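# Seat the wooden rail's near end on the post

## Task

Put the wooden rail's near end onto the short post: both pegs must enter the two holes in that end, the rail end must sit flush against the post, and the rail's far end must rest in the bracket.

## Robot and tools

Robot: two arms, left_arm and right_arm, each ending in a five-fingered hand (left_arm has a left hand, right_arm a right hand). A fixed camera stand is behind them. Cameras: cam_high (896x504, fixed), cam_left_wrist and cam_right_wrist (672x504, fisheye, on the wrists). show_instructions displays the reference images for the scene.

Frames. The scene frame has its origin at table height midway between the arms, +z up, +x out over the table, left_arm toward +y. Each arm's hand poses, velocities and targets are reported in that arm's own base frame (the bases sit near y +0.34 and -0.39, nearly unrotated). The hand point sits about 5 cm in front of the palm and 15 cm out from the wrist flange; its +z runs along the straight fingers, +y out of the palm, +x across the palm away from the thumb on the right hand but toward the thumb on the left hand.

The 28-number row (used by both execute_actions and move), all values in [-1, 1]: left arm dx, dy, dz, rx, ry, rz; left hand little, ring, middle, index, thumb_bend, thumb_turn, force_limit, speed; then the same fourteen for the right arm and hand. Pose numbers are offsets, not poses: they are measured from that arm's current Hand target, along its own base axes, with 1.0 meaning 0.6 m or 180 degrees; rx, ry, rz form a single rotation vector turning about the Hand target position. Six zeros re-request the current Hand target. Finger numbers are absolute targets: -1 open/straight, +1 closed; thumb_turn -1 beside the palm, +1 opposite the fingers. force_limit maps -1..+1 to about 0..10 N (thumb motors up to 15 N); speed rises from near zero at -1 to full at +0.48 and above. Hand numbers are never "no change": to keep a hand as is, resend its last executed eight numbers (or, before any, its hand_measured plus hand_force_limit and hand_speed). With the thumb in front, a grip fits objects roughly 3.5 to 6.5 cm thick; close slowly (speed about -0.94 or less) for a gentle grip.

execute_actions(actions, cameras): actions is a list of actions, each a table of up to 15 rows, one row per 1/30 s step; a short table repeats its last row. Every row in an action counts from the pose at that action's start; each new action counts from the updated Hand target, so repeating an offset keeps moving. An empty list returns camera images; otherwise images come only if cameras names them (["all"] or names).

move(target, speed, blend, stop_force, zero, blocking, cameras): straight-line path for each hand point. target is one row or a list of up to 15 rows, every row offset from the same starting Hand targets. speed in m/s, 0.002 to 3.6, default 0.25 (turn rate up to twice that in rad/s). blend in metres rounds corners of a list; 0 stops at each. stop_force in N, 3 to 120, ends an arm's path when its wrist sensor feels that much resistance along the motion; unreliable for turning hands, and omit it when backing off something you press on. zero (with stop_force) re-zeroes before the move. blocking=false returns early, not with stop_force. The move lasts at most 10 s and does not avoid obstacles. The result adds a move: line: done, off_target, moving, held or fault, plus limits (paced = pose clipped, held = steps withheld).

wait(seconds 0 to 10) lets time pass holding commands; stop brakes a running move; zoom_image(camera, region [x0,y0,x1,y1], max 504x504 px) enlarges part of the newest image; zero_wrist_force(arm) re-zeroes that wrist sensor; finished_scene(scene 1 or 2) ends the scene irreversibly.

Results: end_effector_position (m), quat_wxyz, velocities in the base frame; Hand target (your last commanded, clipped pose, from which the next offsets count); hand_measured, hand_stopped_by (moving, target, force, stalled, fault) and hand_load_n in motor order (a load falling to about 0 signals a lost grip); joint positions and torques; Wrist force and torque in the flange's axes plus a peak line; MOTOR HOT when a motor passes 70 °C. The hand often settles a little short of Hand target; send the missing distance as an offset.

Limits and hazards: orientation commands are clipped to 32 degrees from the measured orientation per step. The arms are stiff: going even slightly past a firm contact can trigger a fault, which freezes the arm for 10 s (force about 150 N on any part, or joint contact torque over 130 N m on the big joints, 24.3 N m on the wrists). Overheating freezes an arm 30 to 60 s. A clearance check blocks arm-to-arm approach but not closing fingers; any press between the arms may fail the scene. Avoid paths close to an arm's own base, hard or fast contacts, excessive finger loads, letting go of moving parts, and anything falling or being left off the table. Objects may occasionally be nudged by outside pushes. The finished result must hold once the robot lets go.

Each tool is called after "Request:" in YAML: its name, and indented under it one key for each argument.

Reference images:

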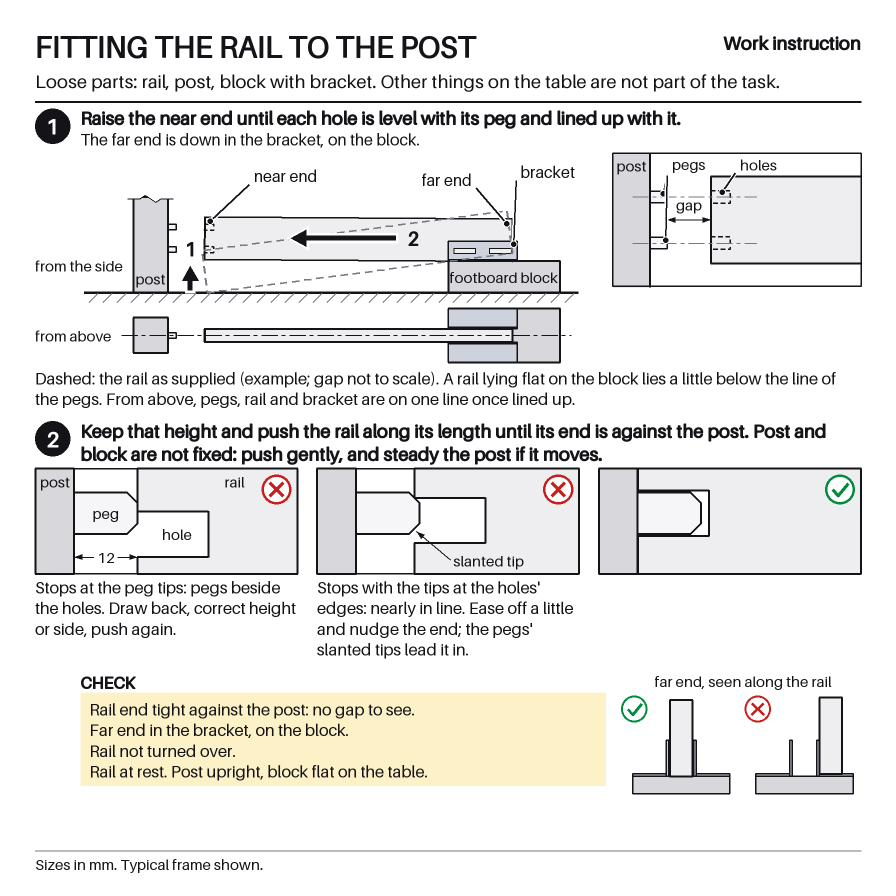

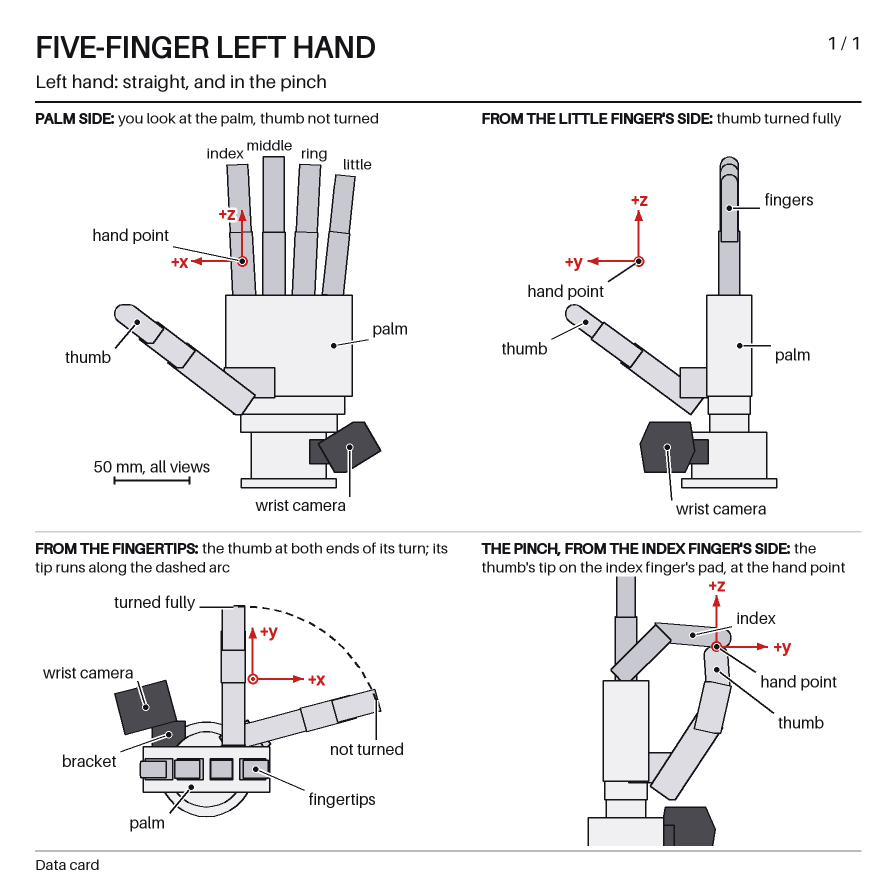

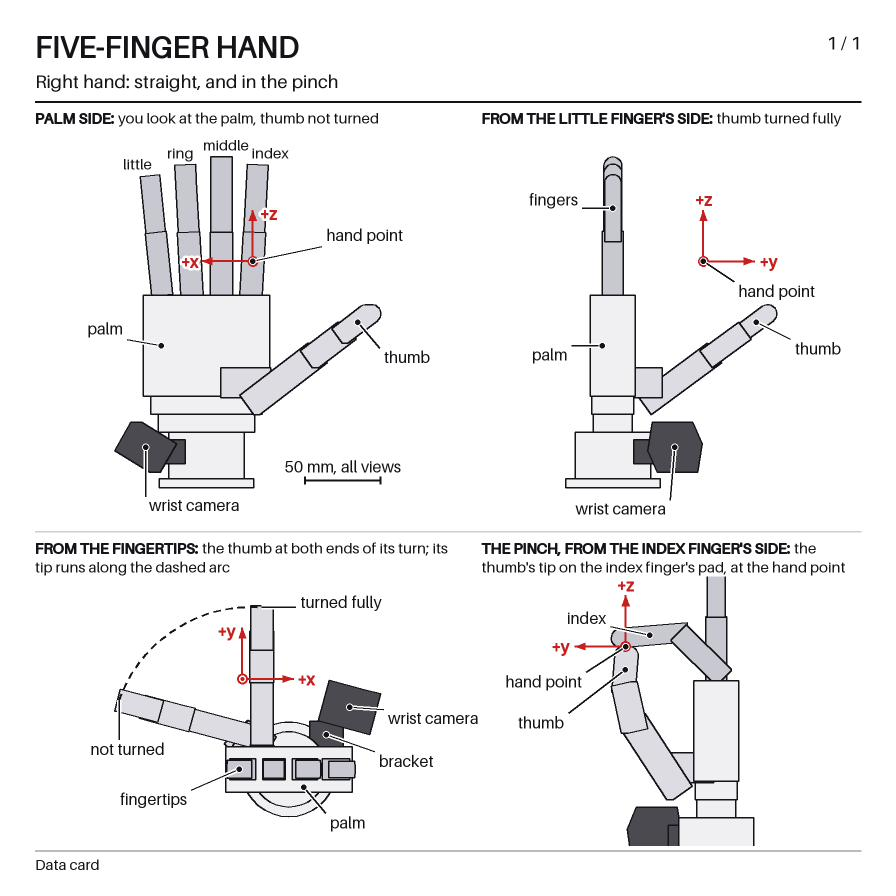

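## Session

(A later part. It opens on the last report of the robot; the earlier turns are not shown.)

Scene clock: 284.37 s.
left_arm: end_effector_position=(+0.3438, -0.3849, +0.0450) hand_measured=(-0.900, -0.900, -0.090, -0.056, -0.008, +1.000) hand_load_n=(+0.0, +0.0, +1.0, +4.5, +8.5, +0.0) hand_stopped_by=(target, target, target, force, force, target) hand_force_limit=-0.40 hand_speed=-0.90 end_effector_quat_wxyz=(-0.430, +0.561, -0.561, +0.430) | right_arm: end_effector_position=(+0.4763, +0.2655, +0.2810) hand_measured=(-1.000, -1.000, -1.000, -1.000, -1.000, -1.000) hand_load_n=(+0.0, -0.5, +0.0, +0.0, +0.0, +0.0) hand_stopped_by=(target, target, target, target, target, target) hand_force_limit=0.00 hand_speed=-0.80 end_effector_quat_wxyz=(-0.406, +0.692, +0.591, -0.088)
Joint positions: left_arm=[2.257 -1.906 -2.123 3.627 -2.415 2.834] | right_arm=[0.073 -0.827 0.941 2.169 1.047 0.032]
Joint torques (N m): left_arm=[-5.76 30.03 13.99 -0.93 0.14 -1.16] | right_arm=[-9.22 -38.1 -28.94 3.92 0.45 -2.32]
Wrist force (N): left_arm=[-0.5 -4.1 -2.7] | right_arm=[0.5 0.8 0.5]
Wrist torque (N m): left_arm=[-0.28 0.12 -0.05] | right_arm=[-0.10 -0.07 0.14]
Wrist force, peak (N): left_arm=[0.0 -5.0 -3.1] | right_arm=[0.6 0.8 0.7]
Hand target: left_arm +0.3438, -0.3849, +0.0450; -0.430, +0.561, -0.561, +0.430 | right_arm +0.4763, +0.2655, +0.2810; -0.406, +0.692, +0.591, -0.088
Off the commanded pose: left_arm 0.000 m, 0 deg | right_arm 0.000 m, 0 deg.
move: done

Request:
move:
  target:
    - [0,0,0.03,-0.02,0,0,-0.9,-0.9,-0.09,0.15,0.35,1,-0.4,-0.9, 0,0,0,0,0,0,-1,-1,-1,-1,-1,-1,0,-0.8]
    - [-0.0083,0,0.065,-0.0444,0,-0.0045,-0.9,-0.9,-0.09,0.15,0.35,1,-0.4,-0.9, 0,0,0,0,0,0,-1,-1,-1,-1,-1,-1,0,-0.8]
  speed: 0.06
  blend: [0.005,0]
  cameras: ["all"]

Request:
zoom_image:
  camera: "cam_right_wrist"
  region: [290, 170, 450, 310]

Scene clock: 292.77 s.
left_arm: end_effector_position=(+0.3388, -0.3849, +0.0839) hand_measured=(-0.900, -0.900, -0.090, -0.056, -0.008, +1.000) hand_load_n=(+0.0, +0.0, +0.5, +4.0, +7.5, -0.5) hand_stopped_by=(target, target, target, force, force, target) hand_force_limit=-0.40 hand_speed=-0.90 end_effector_quat_wxyz=(-0.387, +0.586, -0.534, +0.471) | right_arm: end_effector_position=(+0.4763, +0.2655, +0.2810) hand_measured=(-1.000, -1.000, -1.000, -1.000, -1.000, -1.000) hand_load_n=(+0.0, -0.5, +0.0, +0.0, +0.0, +0.0) hand_stopped_by=(target, target, target, target, target, target) hand_force_limit=0.00 hand_speed=-0.80 end_effector_quat_wxyz=(-0.406, +0.692, +0.591, -0.088)
Joint positions: left_arm=[2.285 -1.786 -2.162 3.583 -2.342 2.737] | right_arm=[0.073 -0.827 0.941 2.169 1.047 0.032]
Joint torques (N m): left_arm=[-7.42 15.69 21.99 1.73 -2.77 1.38] | right_arm=[-6.63 -39 -27.55 3.84 0.9 -2.52]
Wrist force (N): left_arm=[0.3 -0.5 -1.5] | right_arm=[0.4 0.4 0.5]
Wrist torque (N m): left_arm=[-0.29 0.06 0.00] | right_arm=[-0.15 -0.06 0.13]
Wrist force, peak (N): left_arm=[-0.5 -5.4 -3.1] | right_arm=[0.6 0.9 0.6]
Hand target: left_arm +0.3388, -0.3849, +0.0840; -0.387, +0.586, -0.534, +0.471 | right_arm +0.4763, +0.2655, +0.2810; -0.406, +0.692, +0.591, -0.088
Off the commanded pose: left_arm 0.000 m, 0 deg | right_arm 0.000 m, 0 deg.
move: done

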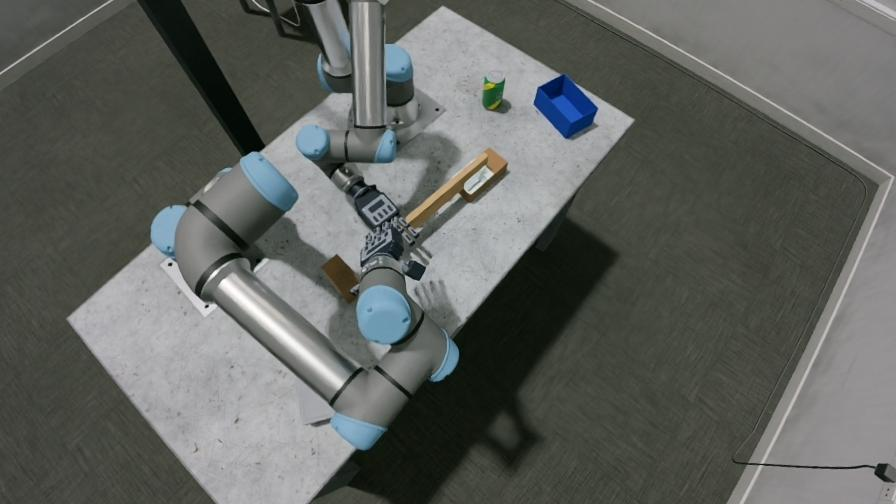

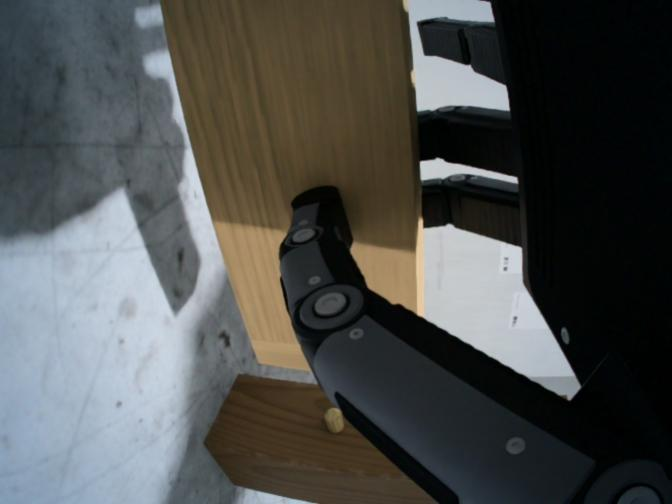

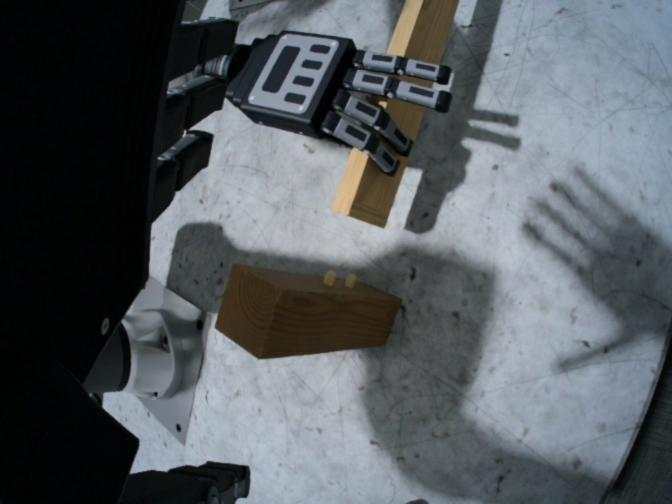

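Scaled by 3.150 from the camera's 672x504 image, which has a finer 960x720 frame.

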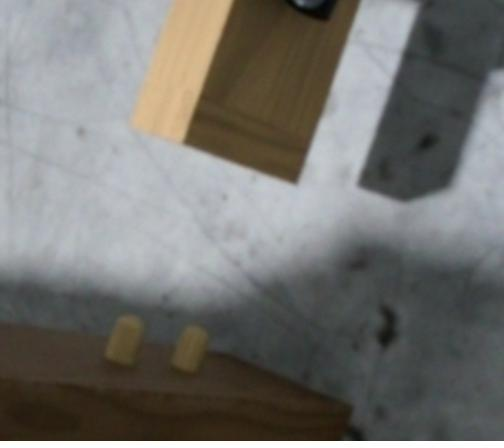

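Request:
move:
  target: [-0.0033,0.0003,0,0,0,0,-0.9,-0.9,-0.09,0.15,0.35,1,-0.4,-0.9, 0.033,0.001,-0.2267,-0.0062,0.1832,0,-1,-1,-1,-1,-1,-1,0,-0.8]
  speed: 0.15
  cameras: ["cam_right_wrist"]

Request:
zoom_image:
  camera: "cam_right_wrist"
  region: [290, 170, 450, 310]

Scene clock: 315.87 s.
left_arm: end_effector_position=(+0.3368, -0.3848, +0.0840) hand_measured=(-0.900, -0.900, -0.090, -0.056, -0.008, +1.000) hand_load_n=(-0.5, +0.0, +1.0, +3.0, +7.5, -1.0) hand_stopped_by=(target, target, target, force, force, target) hand_force_limit=-0.40 hand_speed=-0.90 end_effector_quat_wxyz=(-0.387, +0.586, -0.534, +0.471) | right_arm: end_effector_position=(+0.4961, +0.2661, +0.1450) hand_measured=(-1.000, -1.000, -1.000, -1.000, -1.000, -1.000) hand_load_n=(+0.0, +0.0, +0.0, +0.0, +0.0, -0.5) hand_stopped_by=(target, target, target, target, target, target) hand_force_limit=0.00 hand_speed=-0.80 end_effector_quat_wxyz=(-0.550, +0.642, +0.451, -0.286)
Joint positions: left_arm=[2.281 -1.785 -2.164 3.582 -2.346 2.734] | right_arm=[0.066 -0.409 0.838 2.442 1.042 0.008]
Joint torques (N m): left_arm=[-5.43 29.26 9.08 -0.88 -1.99 -1.31] | right_arm=[-3.15 -65.37 -7.17 0.97 0.61 0.38]
Wrist force (N): left_arm=[0.1 -0.4 -1.1] | right_arm=[0.7 1.0 -0.5]
Wrist torque (N m): left_arm=[-0.30 0.14 0.12] | right_arm=[0.03 0.02 0.33]
Wrist force, peak (N): left_arm=[-1.1 -1.1 -1.9] | right_arm=[0.7 2.3 -0.6]
Hand target: left_arm +0.3368, -0.3848, +0.0840; -0.387, +0.586, -0.534, +0.471 | right_arm +0.4961, +0.2661, +0.1450; -0.550, +0.642, +0.450, -0.286
Off the commanded pose: left_arm 0.000 m, 0 deg | right_arm 0.000 m, 0 deg.
move: done
Images, in order (width x height): cam_right_wrist 672x504.

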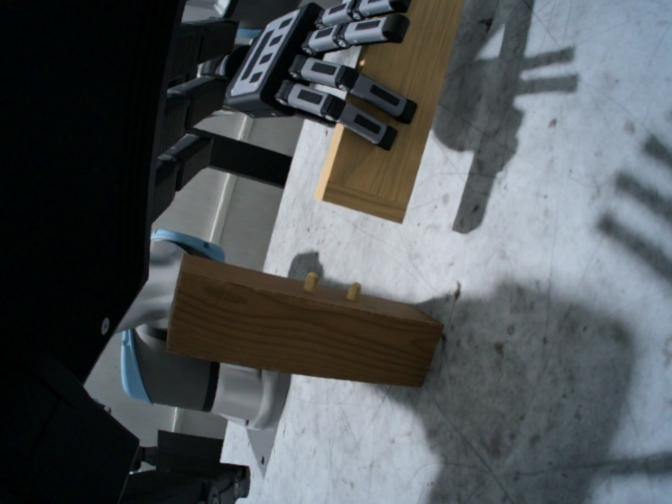

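Scaled by 3.150 from the camera's 672x504 image, which has a finer 960x720 frame.

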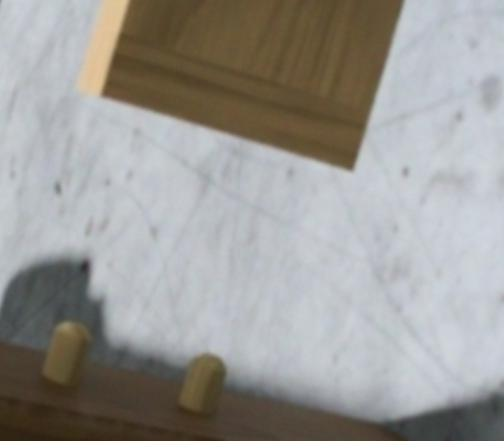

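Request:
move:
  target:
    - [0,0,0.005,-0.0056,0,0,-0.9,-0.9,-0.09,0.15,0.35,1,-0.4,-0.9, -0.033,-0.001,0.2267,0.0062,-0.1832,0,-1,-1,-1,-1,-1,-1,0,-0.8]
    - [0.0026,-0.0583,0.005,-0.0056,0,0.0017,-0.9,-0.9,-0.09,0.15,0.35,1,-0.4,-0.9, -0.033,-0.001,0.2267,0.0062,-0.1832,0,-1,-1,-1,-1,-1,-1,0,-0.8]
  speed: [0.12,0.04]
  cameras: ["cam_right_wrist","cam_left_wrist"]

Request:
zoom_image:
  camera: "cam_right_wrist"
  region: [290, 190, 430, 310]

Scene clock: 342.57 s.
left_arm: end_effector_position=(+0.3383, -0.4198, +0.0869) hand_measured=(-0.900, -0.900, -0.090, -0.056, -0.008, +1.000) hand_load_n=(+0.0, +0.0, +0.5, +3.5, +7.0, -1.0) hand_stopped_by=(target, target, target, force, force, target) hand_force_limit=-0.40 hand_speed=-0.90 end_effector_quat_wxyz=(-0.383, +0.591, -0.528, +0.475) | right_arm: end_effector_position=(+0.4762, +0.2656, +0.2810) hand_measured=(-1.000, -1.000, -1.000, -1.000, -1.000, -1.000) hand_load_n=(+0.0, +0.0, +0.0, +0.0, -0.5, +0.0) hand_stopped_by=(target, target, target, target, target, target) hand_force_limit=0.00 hand_speed=-0.80 end_effector_quat_wxyz=(-0.406, +0.692, +0.591, -0.088)
Joint positions: left_arm=[2.221 -1.855 -2.063 3.529 -2.402 2.685] | right_arm=[0.073 -0.827 0.941 2.169 1.047 0.032]
Joint torques (N m): left_arm=[8.26 33.48 6.15 1.5 0.6 1.47] | right_arm=[-11.42 -36.51 -31.13 3.66 -1.53 -2.43]
Wrist force (N): left_arm=[-0.1 0.1 -1.6] | right_arm=[0.6 0.7 0.7]
Wrist torque (N m): left_arm=[-0.26 0.11 0.13] | right_arm=[-0.12 -0.10 0.14]
Wrist force, peak (N): left_arm=[-2.1 -0.1 -1.4] | right_arm=[0.6 2.0 -0.7]
Hand target: left_arm +0.3384, -0.4197, +0.0870; -0.383, +0.591, -0.528, +0.475 | right_arm +0.4763, +0.2655, +0.2810; -0.406, +0.692, +0.591, -0.088
Off the commanded pose: left_arm 0.000 m, 0 deg | right_arm 0.000 m, 0 deg.
move: done
Images, in order (width x height): cam_left_wrist 672x504, cam_right_wrist 672x504.

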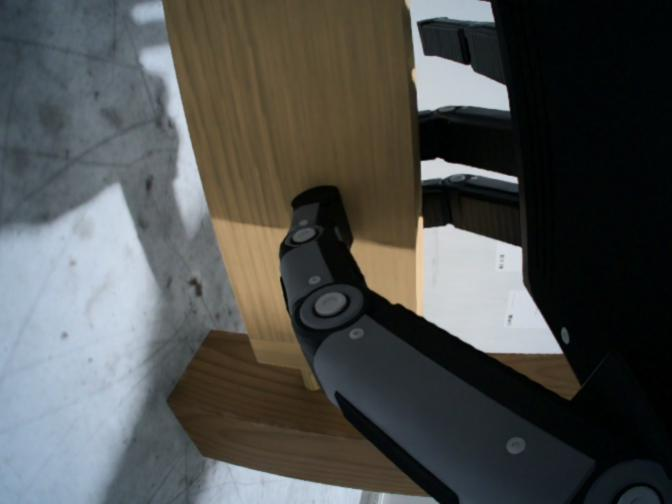

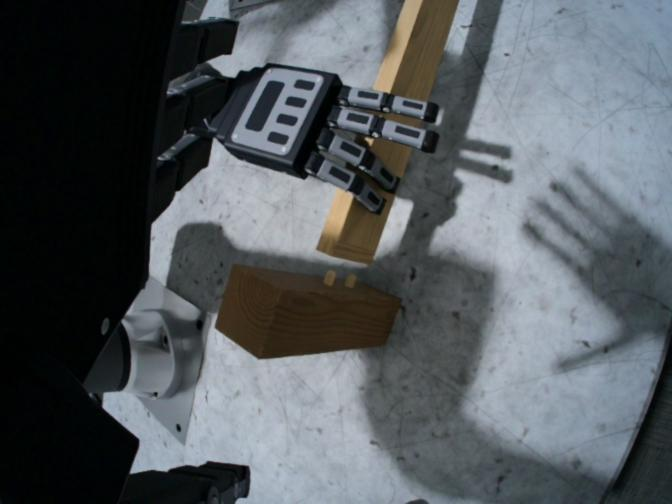

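Scaled by 3.600 from the camera's 672x504 image, which has a finer 960x720 frame.

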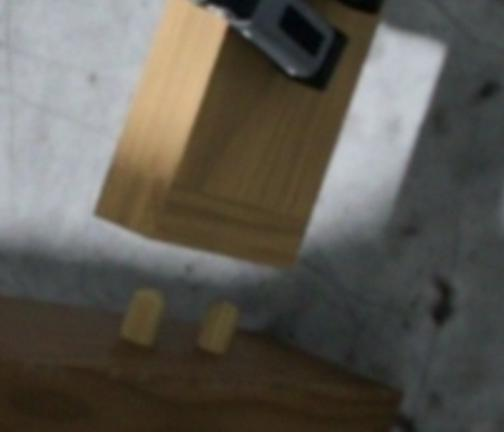

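Request:
move:
  target: [0.001,0,0,-0.0003,0.0067,0,-0.9,-0.9,-0.09,0.15,0.35,1,-0.4,-0.9, 0.033,0.001,-0.2267,-0.0062,0.1832,0,-1,-1,-1,-1,-1,-1,0,-0.8]
  speed: 0.15
  cameras: ["cam_right_wrist"]

Request:
zoom_image:
  camera: "cam_right_wrist"
  region: [280, 190, 420, 310]

Scene clock: 363.60 s.
left_arm: end_effector_position=(+0.3390, -0.4198, +0.0870) hand_measured=(-0.900, -0.900, -0.090, -0.056, -0.008, +1.000) hand_load_n=(+0.0, +0.0, +0.5, +4.0, +6.5, -1.0) hand_stopped_by=(target, target, target, force, force, target) hand_force_limit=-0.40 hand_speed=-0.90 end_effector_quat_wxyz=(-0.377, +0.596, -0.532, +0.469) | right_arm: end_effector_position=(+0.4961, +0.2661, +0.1450) hand_measured=(-1.000, -1.000, -1.000, -1.000, -1.000, -1.000) hand_load_n=(+0.0, -0.5, +0.0, +0.0, +0.0, -0.5) hand_stopped_by=(target, target, target, target, target, target) hand_force_limit=0.00 hand_speed=-0.80 end_effector_quat_wxyz=(-0.550, +0.642, +0.451, -0.286)
Joint positions: left_arm=[2.228 -1.854 -2.051 3.49 -2.389 2.666] | right_arm=[0.066 -0.409 0.838 2.442 1.042 0.008]
Joint torques (N m): left_arm=[3.42 33.11 16.5 0.88 -0.62 0.72] | right_arm=[-2.6 -65.71 -7.29 0.91 0.66 0.45]
Wrist force (N): left_arm=[-0.2 0.2 -1.6] | right_arm=[0.7 0.9 -0.5]
Wrist torque (N m): left_arm=[-0.18 0.06 0.13] | right_arm=[0.01 0.02 0.33]
Wrist force, peak (N): left_arm=[-0.2 0.6 -2.0] | right_arm=[0.5 2.1 -0.6]
Hand target: left_arm +0.3390, -0.4197, +0.0870; -0.377, +0.596, -0.532, +0.469 | right_arm +0.4961, +0.2661, +0.1450; -0.550, +0.642, +0.450, -0.286
Off the commanded pose: left_arm 0.000 m, 0 deg | right_arm 0.000 m, 0 deg.
move: done
Images, in order (width x height): cam_right_wrist 672x504.

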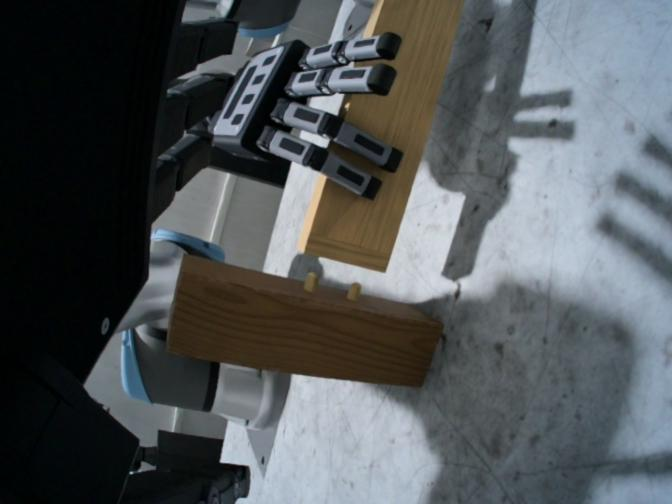

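Scaled by 3.600 from the camera's 672x504 image, which has a finer 960x720 frame.

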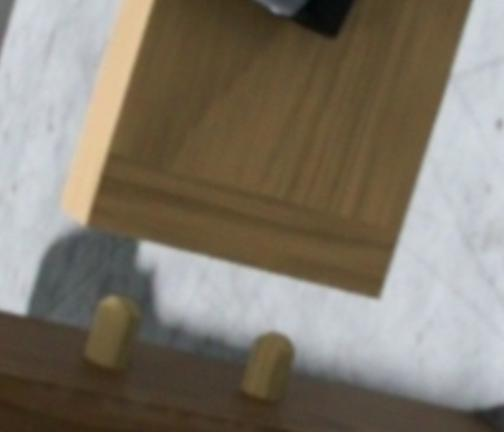

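Request:
move:
  target:
    - [0,0,0.0005,0,0,0,-0.9,-0.9,-0.09,0.15,0.35,1,-0.4,-0.9, -0.033,0,0.175,0,0,0,-1,-1,-1,-1,-1,0.6,0,0]
    - [0,0,0.0005,0,0,0,-0.9,-0.9,-0.09,0.15,0.35,1,-0.4,-0.9, -0.077,-0.177,0.208,0.42,-0.1591,0.2778,-1,-1,-1,-1,-1,0.6,0,0]
    - [0,0,0.0005,0,0,0,-0.9,-0.9,-0.09,0.15,0.35,1,-0.4,-0.9, -0.174,-0.139,-0.0817,0.42,-0.1591,0.2778,-1,-1,-1,-1,-1,0.6,0,0]
  speed: [0.3,0.4,0.12]
  blend: [0.03,0.03,0]
  cameras: ["all"]

Scene clock: 406.47 s.
left_arm: end_effector_position=(+0.3390, -0.4197, +0.0873) hand_measured=(-0.900, -0.900, -0.090, -0.056, -0.008, +1.000) hand_load_n=(+0.0, +0.0, +0.5, +3.5, +7.0, -1.5) hand_stopped_by=(target, target, target, force, force, target) hand_force_limit=-0.40 hand_speed=-0.90 end_effector_quat_wxyz=(-0.377, +0.596, -0.532, +0.469) | right_arm: end_effector_position=(+0.3916, +0.1828, +0.0960) hand_measured=(-1.000, -1.000, -1.000, -1.000, -1.000, +0.600) hand_load_n=(+0.0, +0.0, +0.0, +0.0, +0.0, +0.0) hand_stopped_by=(target, target, target, target, target, target) hand_force_limit=0.00 hand_speed=0.00 end_effector_quat_wxyz=(-0.537, +0.000, +0.844, +0.000)
Joint positions: left_arm=[2.228 -1.854 -2.051 3.49 -2.389 2.666] | right_arm=[-0.018 -0.594 1.321 1.977 1.586 -1.578]
Joint torques (N m): left_arm=[-7.14 26.06 23.05 0.89 -1.51 1.11] | right_arm=[-11.68 -68.29 -23.12 1.76 1.16 -0.14]
Wrist force (N): left_arm=[-0.5 0.1 -1.4] | right_arm=[0.7 0.3 0.5]
Wrist torque (N m): left_arm=[-0.27 0.09 0.11] | right_arm=[-0.04 -0.14 0.01]
Wrist force, peak (N): left_arm=[-0.6 0.7 -1.8] | right_arm=[0.6 3.8 -0.3]
Hand target: left_arm +0.3390, -0.4197, +0.0873; -0.377, +0.596, -0.532, +0.469 | right_arm +0.3917, +0.1827, +0.0960; -0.537, +0.000, +0.844, +0.000
Off the commanded pose: left_arm 0.000 m, 0 deg | right_arm 0.000 m, 0 deg.
move: done

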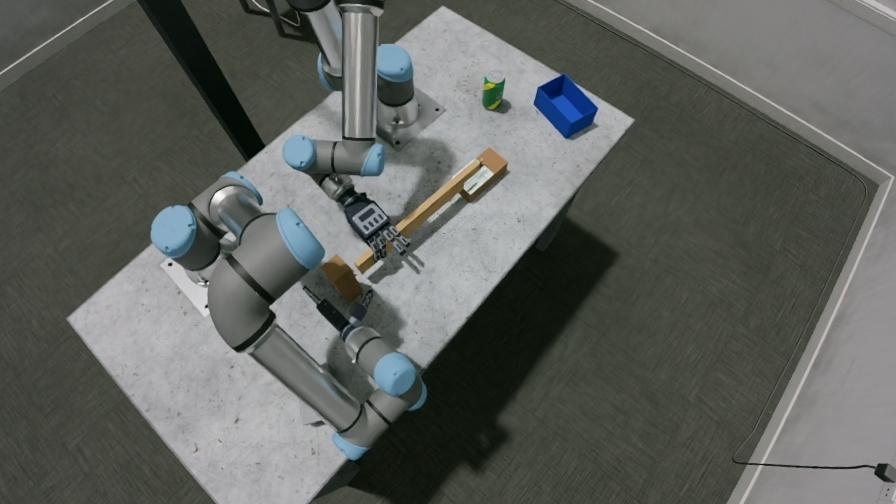

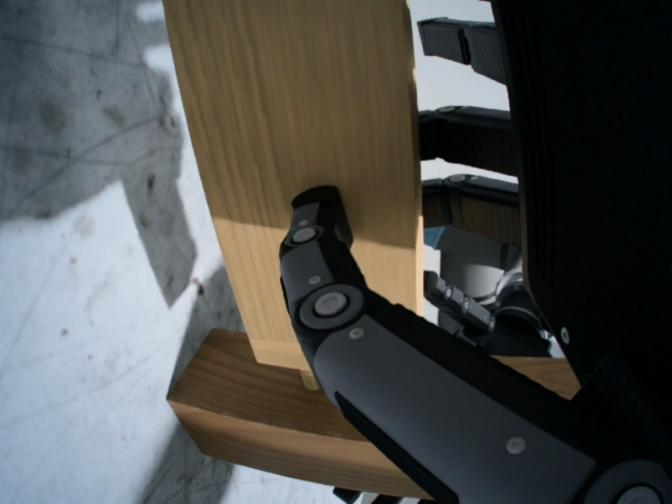

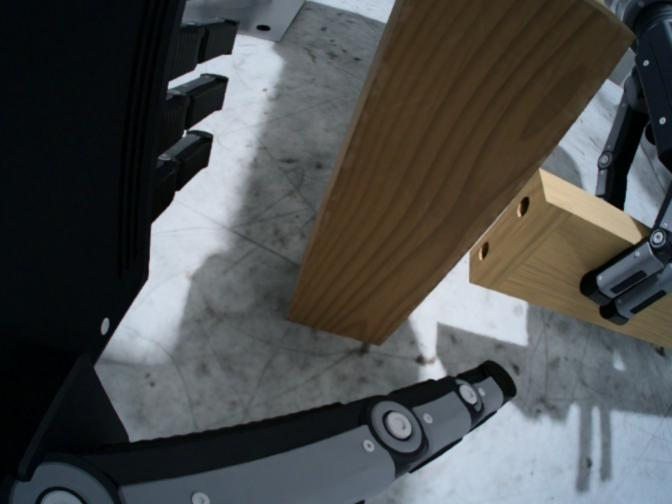

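Request:
move:
  target: [0,0,0,0,0,0,-0.9,-0.9,-0.09,0.15,0.35,1,-0.4,-0.9, 0,0.075,-0.0367,0,0,0,-1,-1,-1,-1,-1,0.6,0,0]
  speed: 0.08
  cameras: ["cam_right_wrist","cam_left_wrist"]

Request:
zoom_image:
  camera: "cam_right_wrist"
  region: [340, 40, 500, 220]

Scene clock: 414.47 s.
left_arm: end_effector_position=(+0.3390, -0.4197, +0.0873) hand_measured=(-0.900, -0.900, -0.090, -0.056, -0.008, +1.000) hand_load_n=(+0.0, +0.0, +0.5, +3.5, +7.0, -1.5) hand_stopped_by=(target, target, target, force, force, target) hand_force_limit=-0.40 hand_speed=-0.90 end_effector_quat_wxyz=(-0.377, +0.596, -0.532, +0.469) | right_arm: end_effector_position=(+0.3917, +0.2278, +0.0738) hand_measured=(-1.000, -1.000, -1.000, -1.000, -1.000, +0.600) hand_load_n=(+0.0, +0.5, +0.0, +0.0, +0.0, +0.0) hand_stopped_by=(target, target, target, target, target, target) hand_force_limit=0.00 hand_speed=0.00 end_effector_quat_wxyz=(-0.537, +0.000, +0.844, +0.000)
Joint positions: left_arm=[2.228 -1.854 -2.051 3.49 -2.389 2.666] | right_arm=[0.056 -0.538 1.273 1.969 1.52 -1.547]
Joint torques (N m): left_arm=[-7.13 23.47 22.89 0.87 -1.55 0.57] | right_arm=[-11.73 -68.4 -1.77 3.47 1.62 -2.28]
Wrist force (N): left_arm=[-0.4 0.0 -1.5] | right_arm=[1.1 0.8 0.2]
Wrist torque (N m): left_arm=[-0.27 0.07 0.12] | right_arm=[0.07 -0.20 0.09]
Wrist force, peak (N): left_arm=[-0.4 -0.3 -2.0] | right_arm=[0.9 1.4 0.4]
Hand target: left_arm +0.3390, -0.4197, +0.0873; -0.377, +0.596, -0.532, +0.469 | right_arm +0.3917, +0.2277, +0.0740; -0.537, +0.000, +0.844, +0.000
Off the commanded pose: left_arm 0.000 m, 0 deg | right_arm 0.000 m, 0 deg.
move: done
Images, in order (width x height): cam_left_wrist 672x504, cam_right_wrist 672x504.

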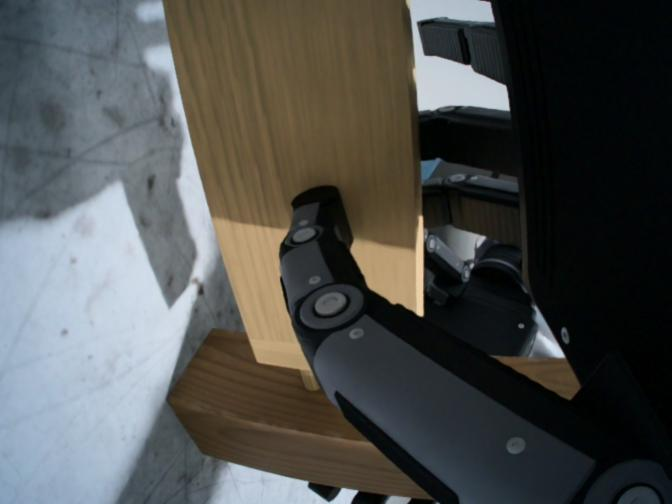

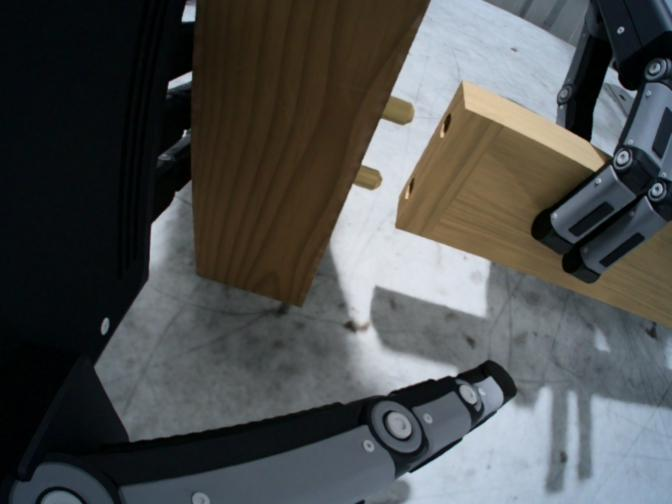

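Scaled by 2.800 from the camera's 672x504 image, which has a finer 960x720 frame.

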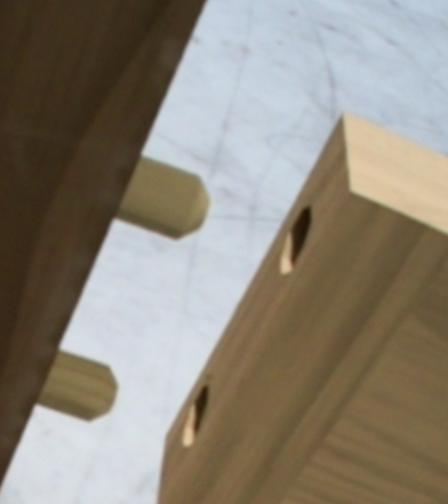

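Request:
wait:
  seconds: 0.1
  cameras: ["cam_high"]

Request:
zoom_image:
  camera: "cam_high"
  region: [430, 130, 520, 220]

Request:
zoom_image:
  camera: "cam_high"
  region: [310, 230, 410, 310]

Scene clock: 441.03 s.
left_arm: end_effector_position=(+0.3390, -0.4197, +0.0873) hand_measured=(-0.900, -0.900, -0.090, -0.056, -0.008, +1.000) hand_load_n=(+0.0, +0.0, +0.5, +4.0, +7.0, -1.0) hand_stopped_by=(target, target, target, force, force, target) hand_force_limit=-0.40 hand_speed=-0.90 end_effector_quat_wxyz=(-0.377, +0.596, -0.532, +0.469) | right_arm: end_effector_position=(+0.3917, +0.2277, +0.0740) hand_measured=(-1.000, -1.000, -1.000, -1.000, -1.000, +0.600) hand_load_n=(+0.0, +0.0, +0.0, +0.0, +0.0, +0.0) hand_stopped_by=(target, target, target, target, target, target) hand_force_limit=0.00 hand_speed=0.00 end_effector_quat_wxyz=(-0.537, +0.000, +0.844, +0.000)
Joint positions: left_arm=[2.228 -1.854 -2.051 3.49 -2.389 2.666] | right_arm=[0.056 -0.538 1.273 1.969 1.52 -1.547]
Joint torques (N m): left_arm=[-7.07 23.15 22.39 0.8 -1.58 0.04] | right_arm=[-12.78 -70.44 -2.07 4.09 -0.62 -2.47]
Wrist force (N): left_arm=[-0.3 0.1 -1.4] | right_arm=[1.0 0.7 0.3]
Wrist torque (N m): left_arm=[-0.21 0.09 0.10] | right_arm=[0.06 -0.19 0.10]
Wrist force, peak (N): left_arm=[-0.4 -0.3 -1.9] | right_arm=[1.1 0.9 0.5]
Hand target: left_arm +0.3390, -0.4197, +0.0873; -0.377, +0.596, -0.532, +0.469 | right_arm +0.3917, +0.2277, +0.0740; -0.537, +0.000, +0.844, +0.000
Off the commanded pose: left_arm 0.000 m, 0 deg | right_arm 0.000 m, 0 deg.
wait: 0.10 s; at rest from the start
Images, in order (width x height): cam_high 896x504.

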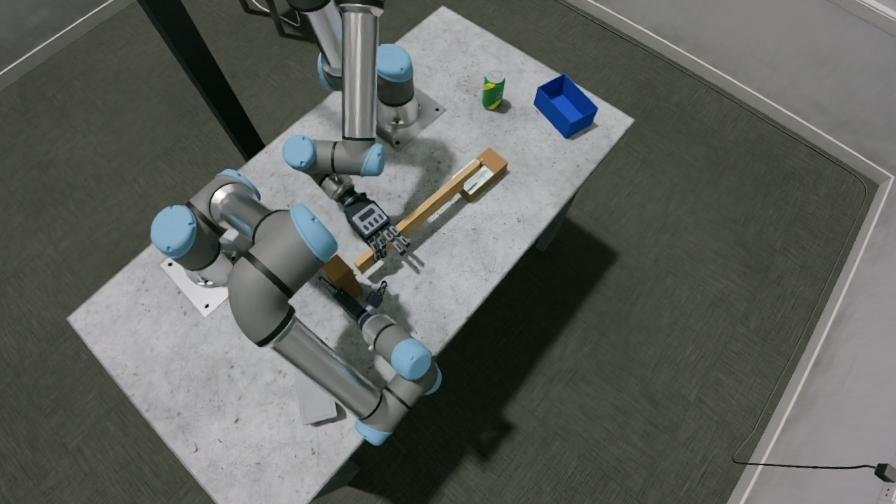

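Scaled by 5.600 from the camera's 896x504 image, which has a finer 1280x720 frame.

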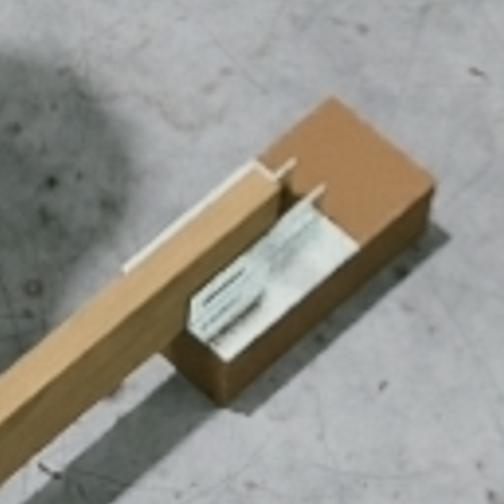

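Scaled by 5.040 from the camera's 896x504 image, which has a finer 1280x720 frame.

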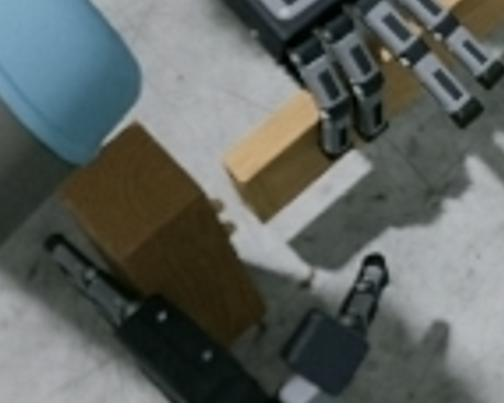

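Request:
move:
  target:
    - [0,0,0,0,0,0,-0.9,-0.9,-0.09,0.15,0.35,1,-0.4,-0.9, 0,0,0,0,0,-0.0139,-1,-1,-1,-1,-1,0.6,0,0]
    - [0,0,0,0,0,0,-0.9,-0.9,-0.09,0.15,0.35,1,-0.4,-0.9, 0.0015,0.035,0,0,0,-0.0139,-1,-1,-1,-1,-1,0.6,0,0]
  speed: [0.1,0.03]
  stop_force: 5
  cameras: ["cam_right_wrist"]

Request:
zoom_image:
  camera: "cam_right_wrist"
  region: [320, 20, 480, 220]

Scene clock: 486.90 s.
left_arm: end_effector_position=(+0.3390, -0.4197, +0.0873) hand_measured=(-0.900, -0.900, -0.090, -0.056, -0.008, +1.000) hand_load_n=(+0.0, -0.5, +0.5, +4.0, +6.5, -2.0) hand_stopped_by=(target, target, target, force, force, target) hand_force_limit=-0.40 hand_speed=-0.90 end_effector_quat_wxyz=(-0.377, +0.596, -0.532, +0.469) | right_arm: end_effector_position=(+0.3923, +0.2431, +0.0740) hand_measured=(-1.000, -1.000, -1.000, -1.000, -1.000, +0.600) hand_load_n=(+0.0, +0.0, +0.0, +0.0, +0.0, +0.0) hand_stopped_by=(target, target, target, target, target, target) hand_force_limit=0.00 hand_speed=0.00 end_effector_quat_wxyz=(-0.537, +0.018, +0.843, +0.012)
Joint positions: left_arm=[2.228 -1.854 -2.051 3.49 -2.389 2.666] | right_arm=[0.066 -0.539 1.274 1.967 1.471 -1.524]
Joint torques (N m): left_arm=[-7.21 23.62 20.3 0.93 1.2 -0.49] | right_arm=[-7.16 -70.48 -2.57 0.74 0.3 -2.46]
Wrist force (N): left_arm=[-0.7 -0.1 -1.2] | right_arm=[1.3 -0.4 0.1]
Wrist torque (N m): left_arm=[-0.24 0.06 0.09] | right_arm=[-0.04 -0.28 0.09]
Wrist force, peak (N): left_arm=[-6.1 -5.4 0.5] | right_arm=[3.5 -9.3 1.0]
Hand target: left_arm +0.3390, -0.4197, +0.0873; -0.377, +0.596, -0.532, +0.469 | right_arm +0.3923, +0.2431, +0.0740; -0.537, +0.018, +0.843, +0.012 (not the last commanded pose)
Off the commanded pose: left_arm 0.000 m, 0 deg | right_arm 0.006 m, 0 deg.
move: contact (right_arm); path passed 1 of 2 targets
Images, in order (width x height): cam_right_wrist 672x504.

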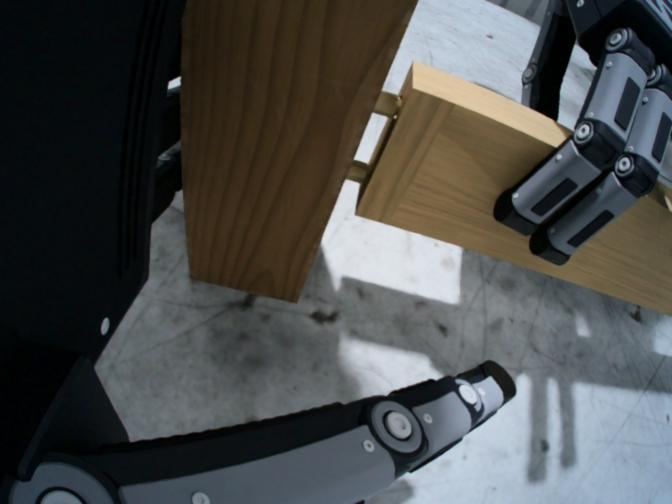

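Scaled by 2.520 from the camera's 672x504 image, which has a finer 960x720 frame.

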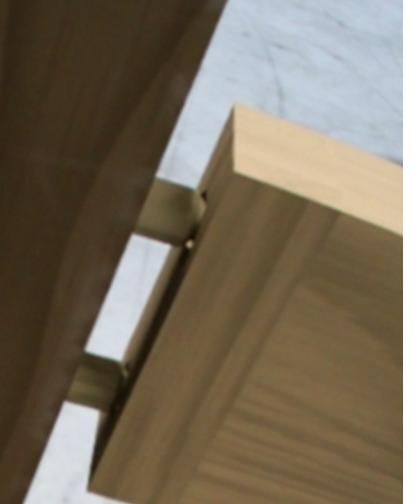

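Request:
move:
  target:
    - [0.0012,0,0.0015,0,0,0,-0.9,-0.9,-0.09,0.15,0.35,1,-0.4,-0.9,0,-0.0035,0,0,0,0,-1,-1,-1,-1,-1,0.6,0,0]
  speed: 0.02
  cameras: ["cam_left_wrist","cam_right_wrist"]

Request:
zoom_image:
  camera: "cam_right_wrist"
  region: [320, 20, 500, 220]

Request:
zoom_image:
  camera: "cam_left_wrist"
  region: [130, 240, 370, 480]

Scene clock: 518.63 s.
left_arm: end_effector_position=(+0.3397, -0.4197, +0.0882) hand_measured=(-0.900, -0.900, -0.090, -0.056, -0.008, +1.000) hand_load_n=(+0.0, -0.5, +0.0, +4.5, +6.5, -1.5) hand_stopped_by=(target, target, target, force, force, target) hand_force_limit=-0.40 hand_speed=-0.90 end_effector_quat_wxyz=(-0.377, +0.596, -0.532, +0.469) | right_arm: end_effector_position=(+0.3923, +0.2410, +0.0740) hand_measured=(-1.000, -1.000, -1.000, -1.000, -1.000, +0.600) hand_load_n=(+0.0, +0.0, +0.0, +0.0, +0.0, +0.0) hand_stopped_by=(target, target, target, target, target, target) hand_force_limit=0.00 hand_speed=0.00 end_effector_quat_wxyz=(-0.537, +0.018, +0.843, +0.012)
Joint positions: left_arm=[2.23 -1.852 -2.049 3.487 -2.387 2.667] | right_arm=[0.063 -0.54 1.277 1.966 1.474 -1.526]
Joint torques (N m): left_arm=[5.15 31.47 21.87 -0.4 0.77 1.42] | right_arm=[-6.88 -67.73 -6.09 0.56 0.96 -2.27]
Wrist force (N): left_arm=[-0.7 0.8 -1.2] | right_arm=[1.4 0.1 0.0]
Wrist torque (N m): left_arm=[-0.22 0.06 -0.06] | right_arm=[-0.02 -0.26 0.16]
Wrist force, peak (N): left_arm=[-1.4 0.4 -1.5] | right_arm=[1.6 0.0 0.3]
Hand target: left_arm +0.3397, -0.4197, +0.0882; -0.377, +0.596, -0.532, +0.469 | right_arm +0.3923, +0.2410, +0.0740; -0.537, +0.018, +0.843, +0.012
Off the commanded pose: left_arm 0.000 m, 0 deg | right_arm 0.000 m, 0 deg.
move: done
Images, in order (width x height): cam_left_wrist 672x504, cam_right_wrist 672x504.

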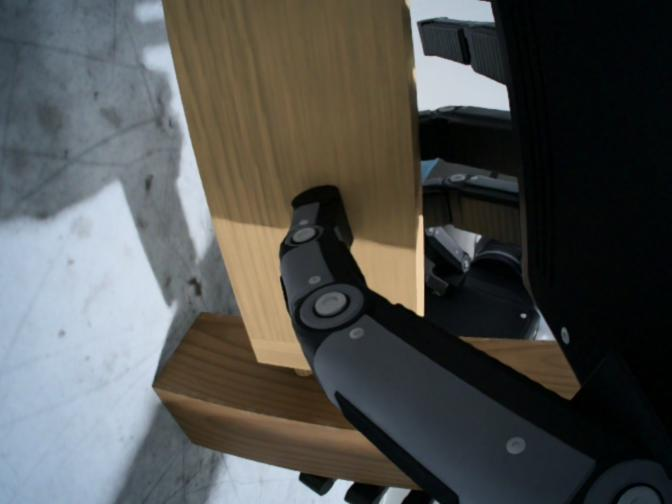

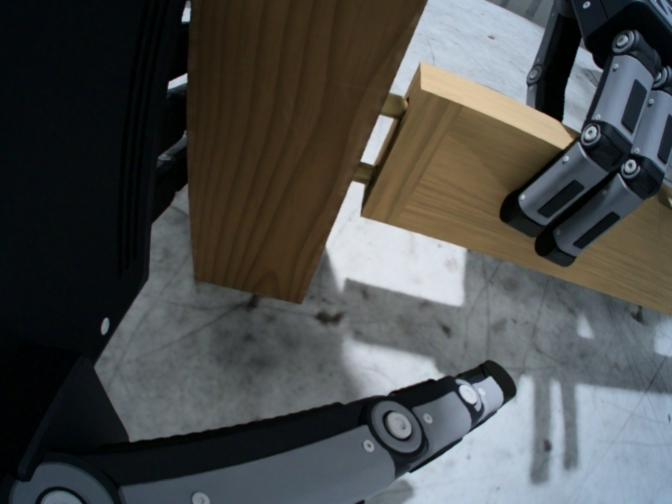

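Scaled by 2.520 from the camera's 672x504 image, which has a finer 960x720 frame.

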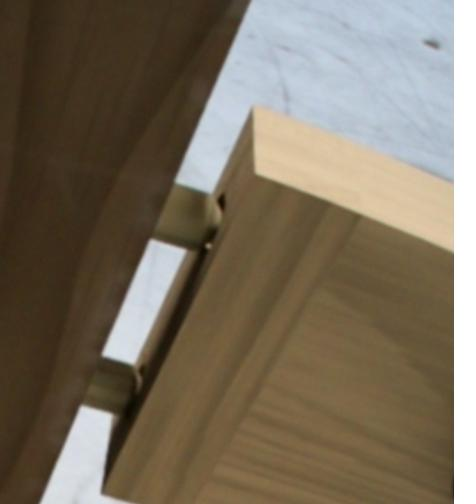

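Scaled by 2.100 from the camera's 672x504 image, which has a finer 960x720 frame.

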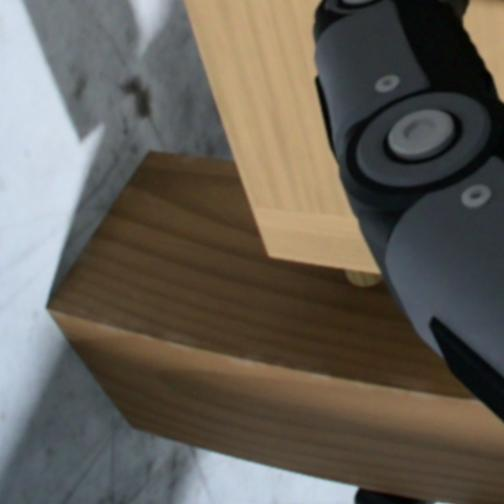

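Request:
move:
  target: [0,0,0,0,0,0,-0.9,-0.9,-0.09,0.15,0.35,1,-0.4,-0.9,0.001,0.027,0,0,0,0,-1,-1,-1,-1,-1,0.6,0,0]
  speed: 0.02
  stop_force: 6
  cameras: ["cam_left_wrist","cam_right_wrist"]

Request:
zoom_image:
  camera: "cam_right_wrist"
  region: [320, 20, 500, 220]

Request:
zoom_image:
  camera: "cam_left_wrist"
  region: [130, 240, 370, 480]

Scene clock: 530.43 s.
left_arm: end_effector_position=(+0.3397, -0.4197, +0.0881) hand_measured=(-0.900, -0.900, -0.090, -0.056, -0.008, +1.000) hand_load_n=(+0.0, +0.0, +0.5, +5.0, +6.0, -1.5) hand_stopped_by=(target, target, target, force, force, target) hand_force_limit=-0.40 hand_speed=-0.90 end_effector_quat_wxyz=(-0.377, +0.596, -0.532, +0.469) | right_arm: end_effector_position=(+0.3928, +0.2543, +0.0740) hand_measured=(-1.000, -1.000, -1.000, -1.000, -1.000, +0.600) hand_load_n=(+0.0, +0.0, +0.0, +0.0, +0.0, +0.0) hand_stopped_by=(target, target, target, target, target, target) hand_force_limit=0.00 hand_speed=0.00 end_effector_quat_wxyz=(-0.537, +0.018, +0.843, +0.012)
Joint positions: left_arm=[2.23 -1.852 -2.049 3.487 -2.387 2.667] | right_arm=[0.084 -0.532 1.258 1.975 1.454 -1.517]
Joint torques (N m): left_arm=[-6.81 23.07 18.44 1.05 1.57 -1.2] | right_arm=[-11.84 -69.99 -4.03 0.46 1.45 -2.54]
Wrist force (N): left_arm=[-2.4 -1.5 -0.8] | right_arm=[1.8 -1.3 1.0]
Wrist torque (N m): left_arm=[-0.25 0.06 -0.09] | right_arm=[-0.11 -0.34 0.03]
Wrist force, peak (N): left_arm=[-10.2 -2.3 1.2] | right_arm=[4.4 -12.4 2.0]
Hand target: left_arm +0.3397, -0.4197, +0.0882; -0.377, +0.596, -0.532, +0.469 | right_arm +0.3928, +0.2543, +0.0740; -0.537, +0.018, +0.843, +0.012 (not the last commanded pose)
Off the commanded pose: left_arm 0.000 m, 0 deg | right_arm 0.003 m, 0 deg.
move: contact (right_arm)
Images, in order (width x height): cam_left_wrist 672x504, cam_right_wrist 672x504.

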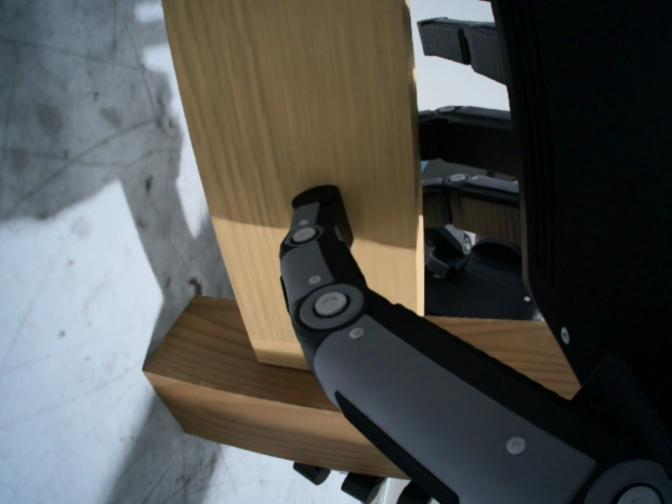

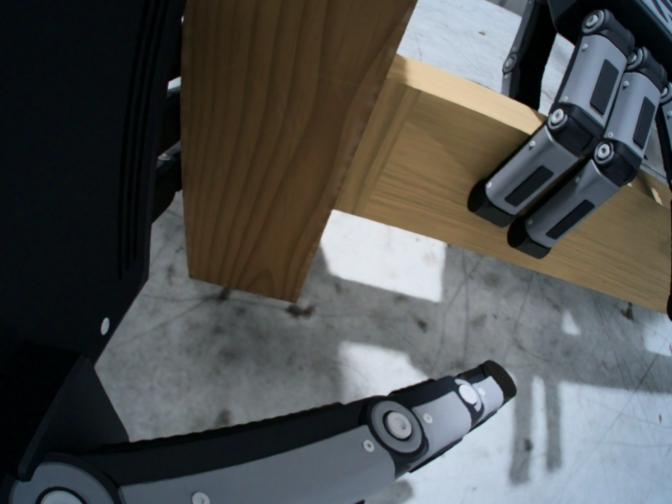

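Scaled by 2.520 from the camera's 672x504 image, which has a finer 960x720 frame.

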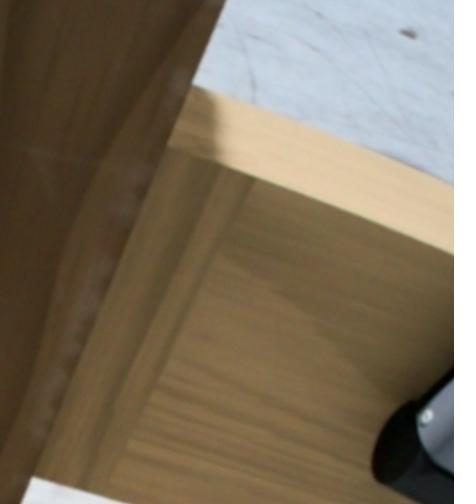

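Scaled by 2.100 from the camera's 672x504 image, which has a finer 960x720 frame.

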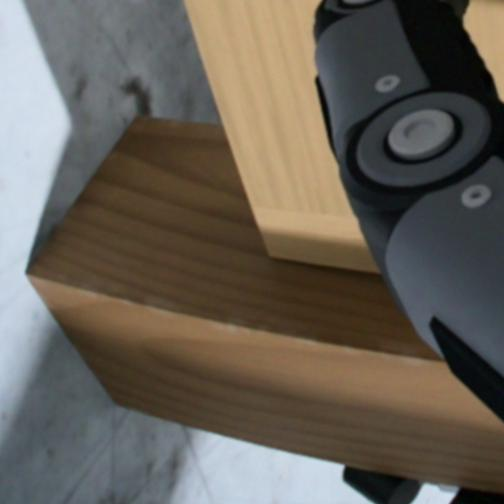

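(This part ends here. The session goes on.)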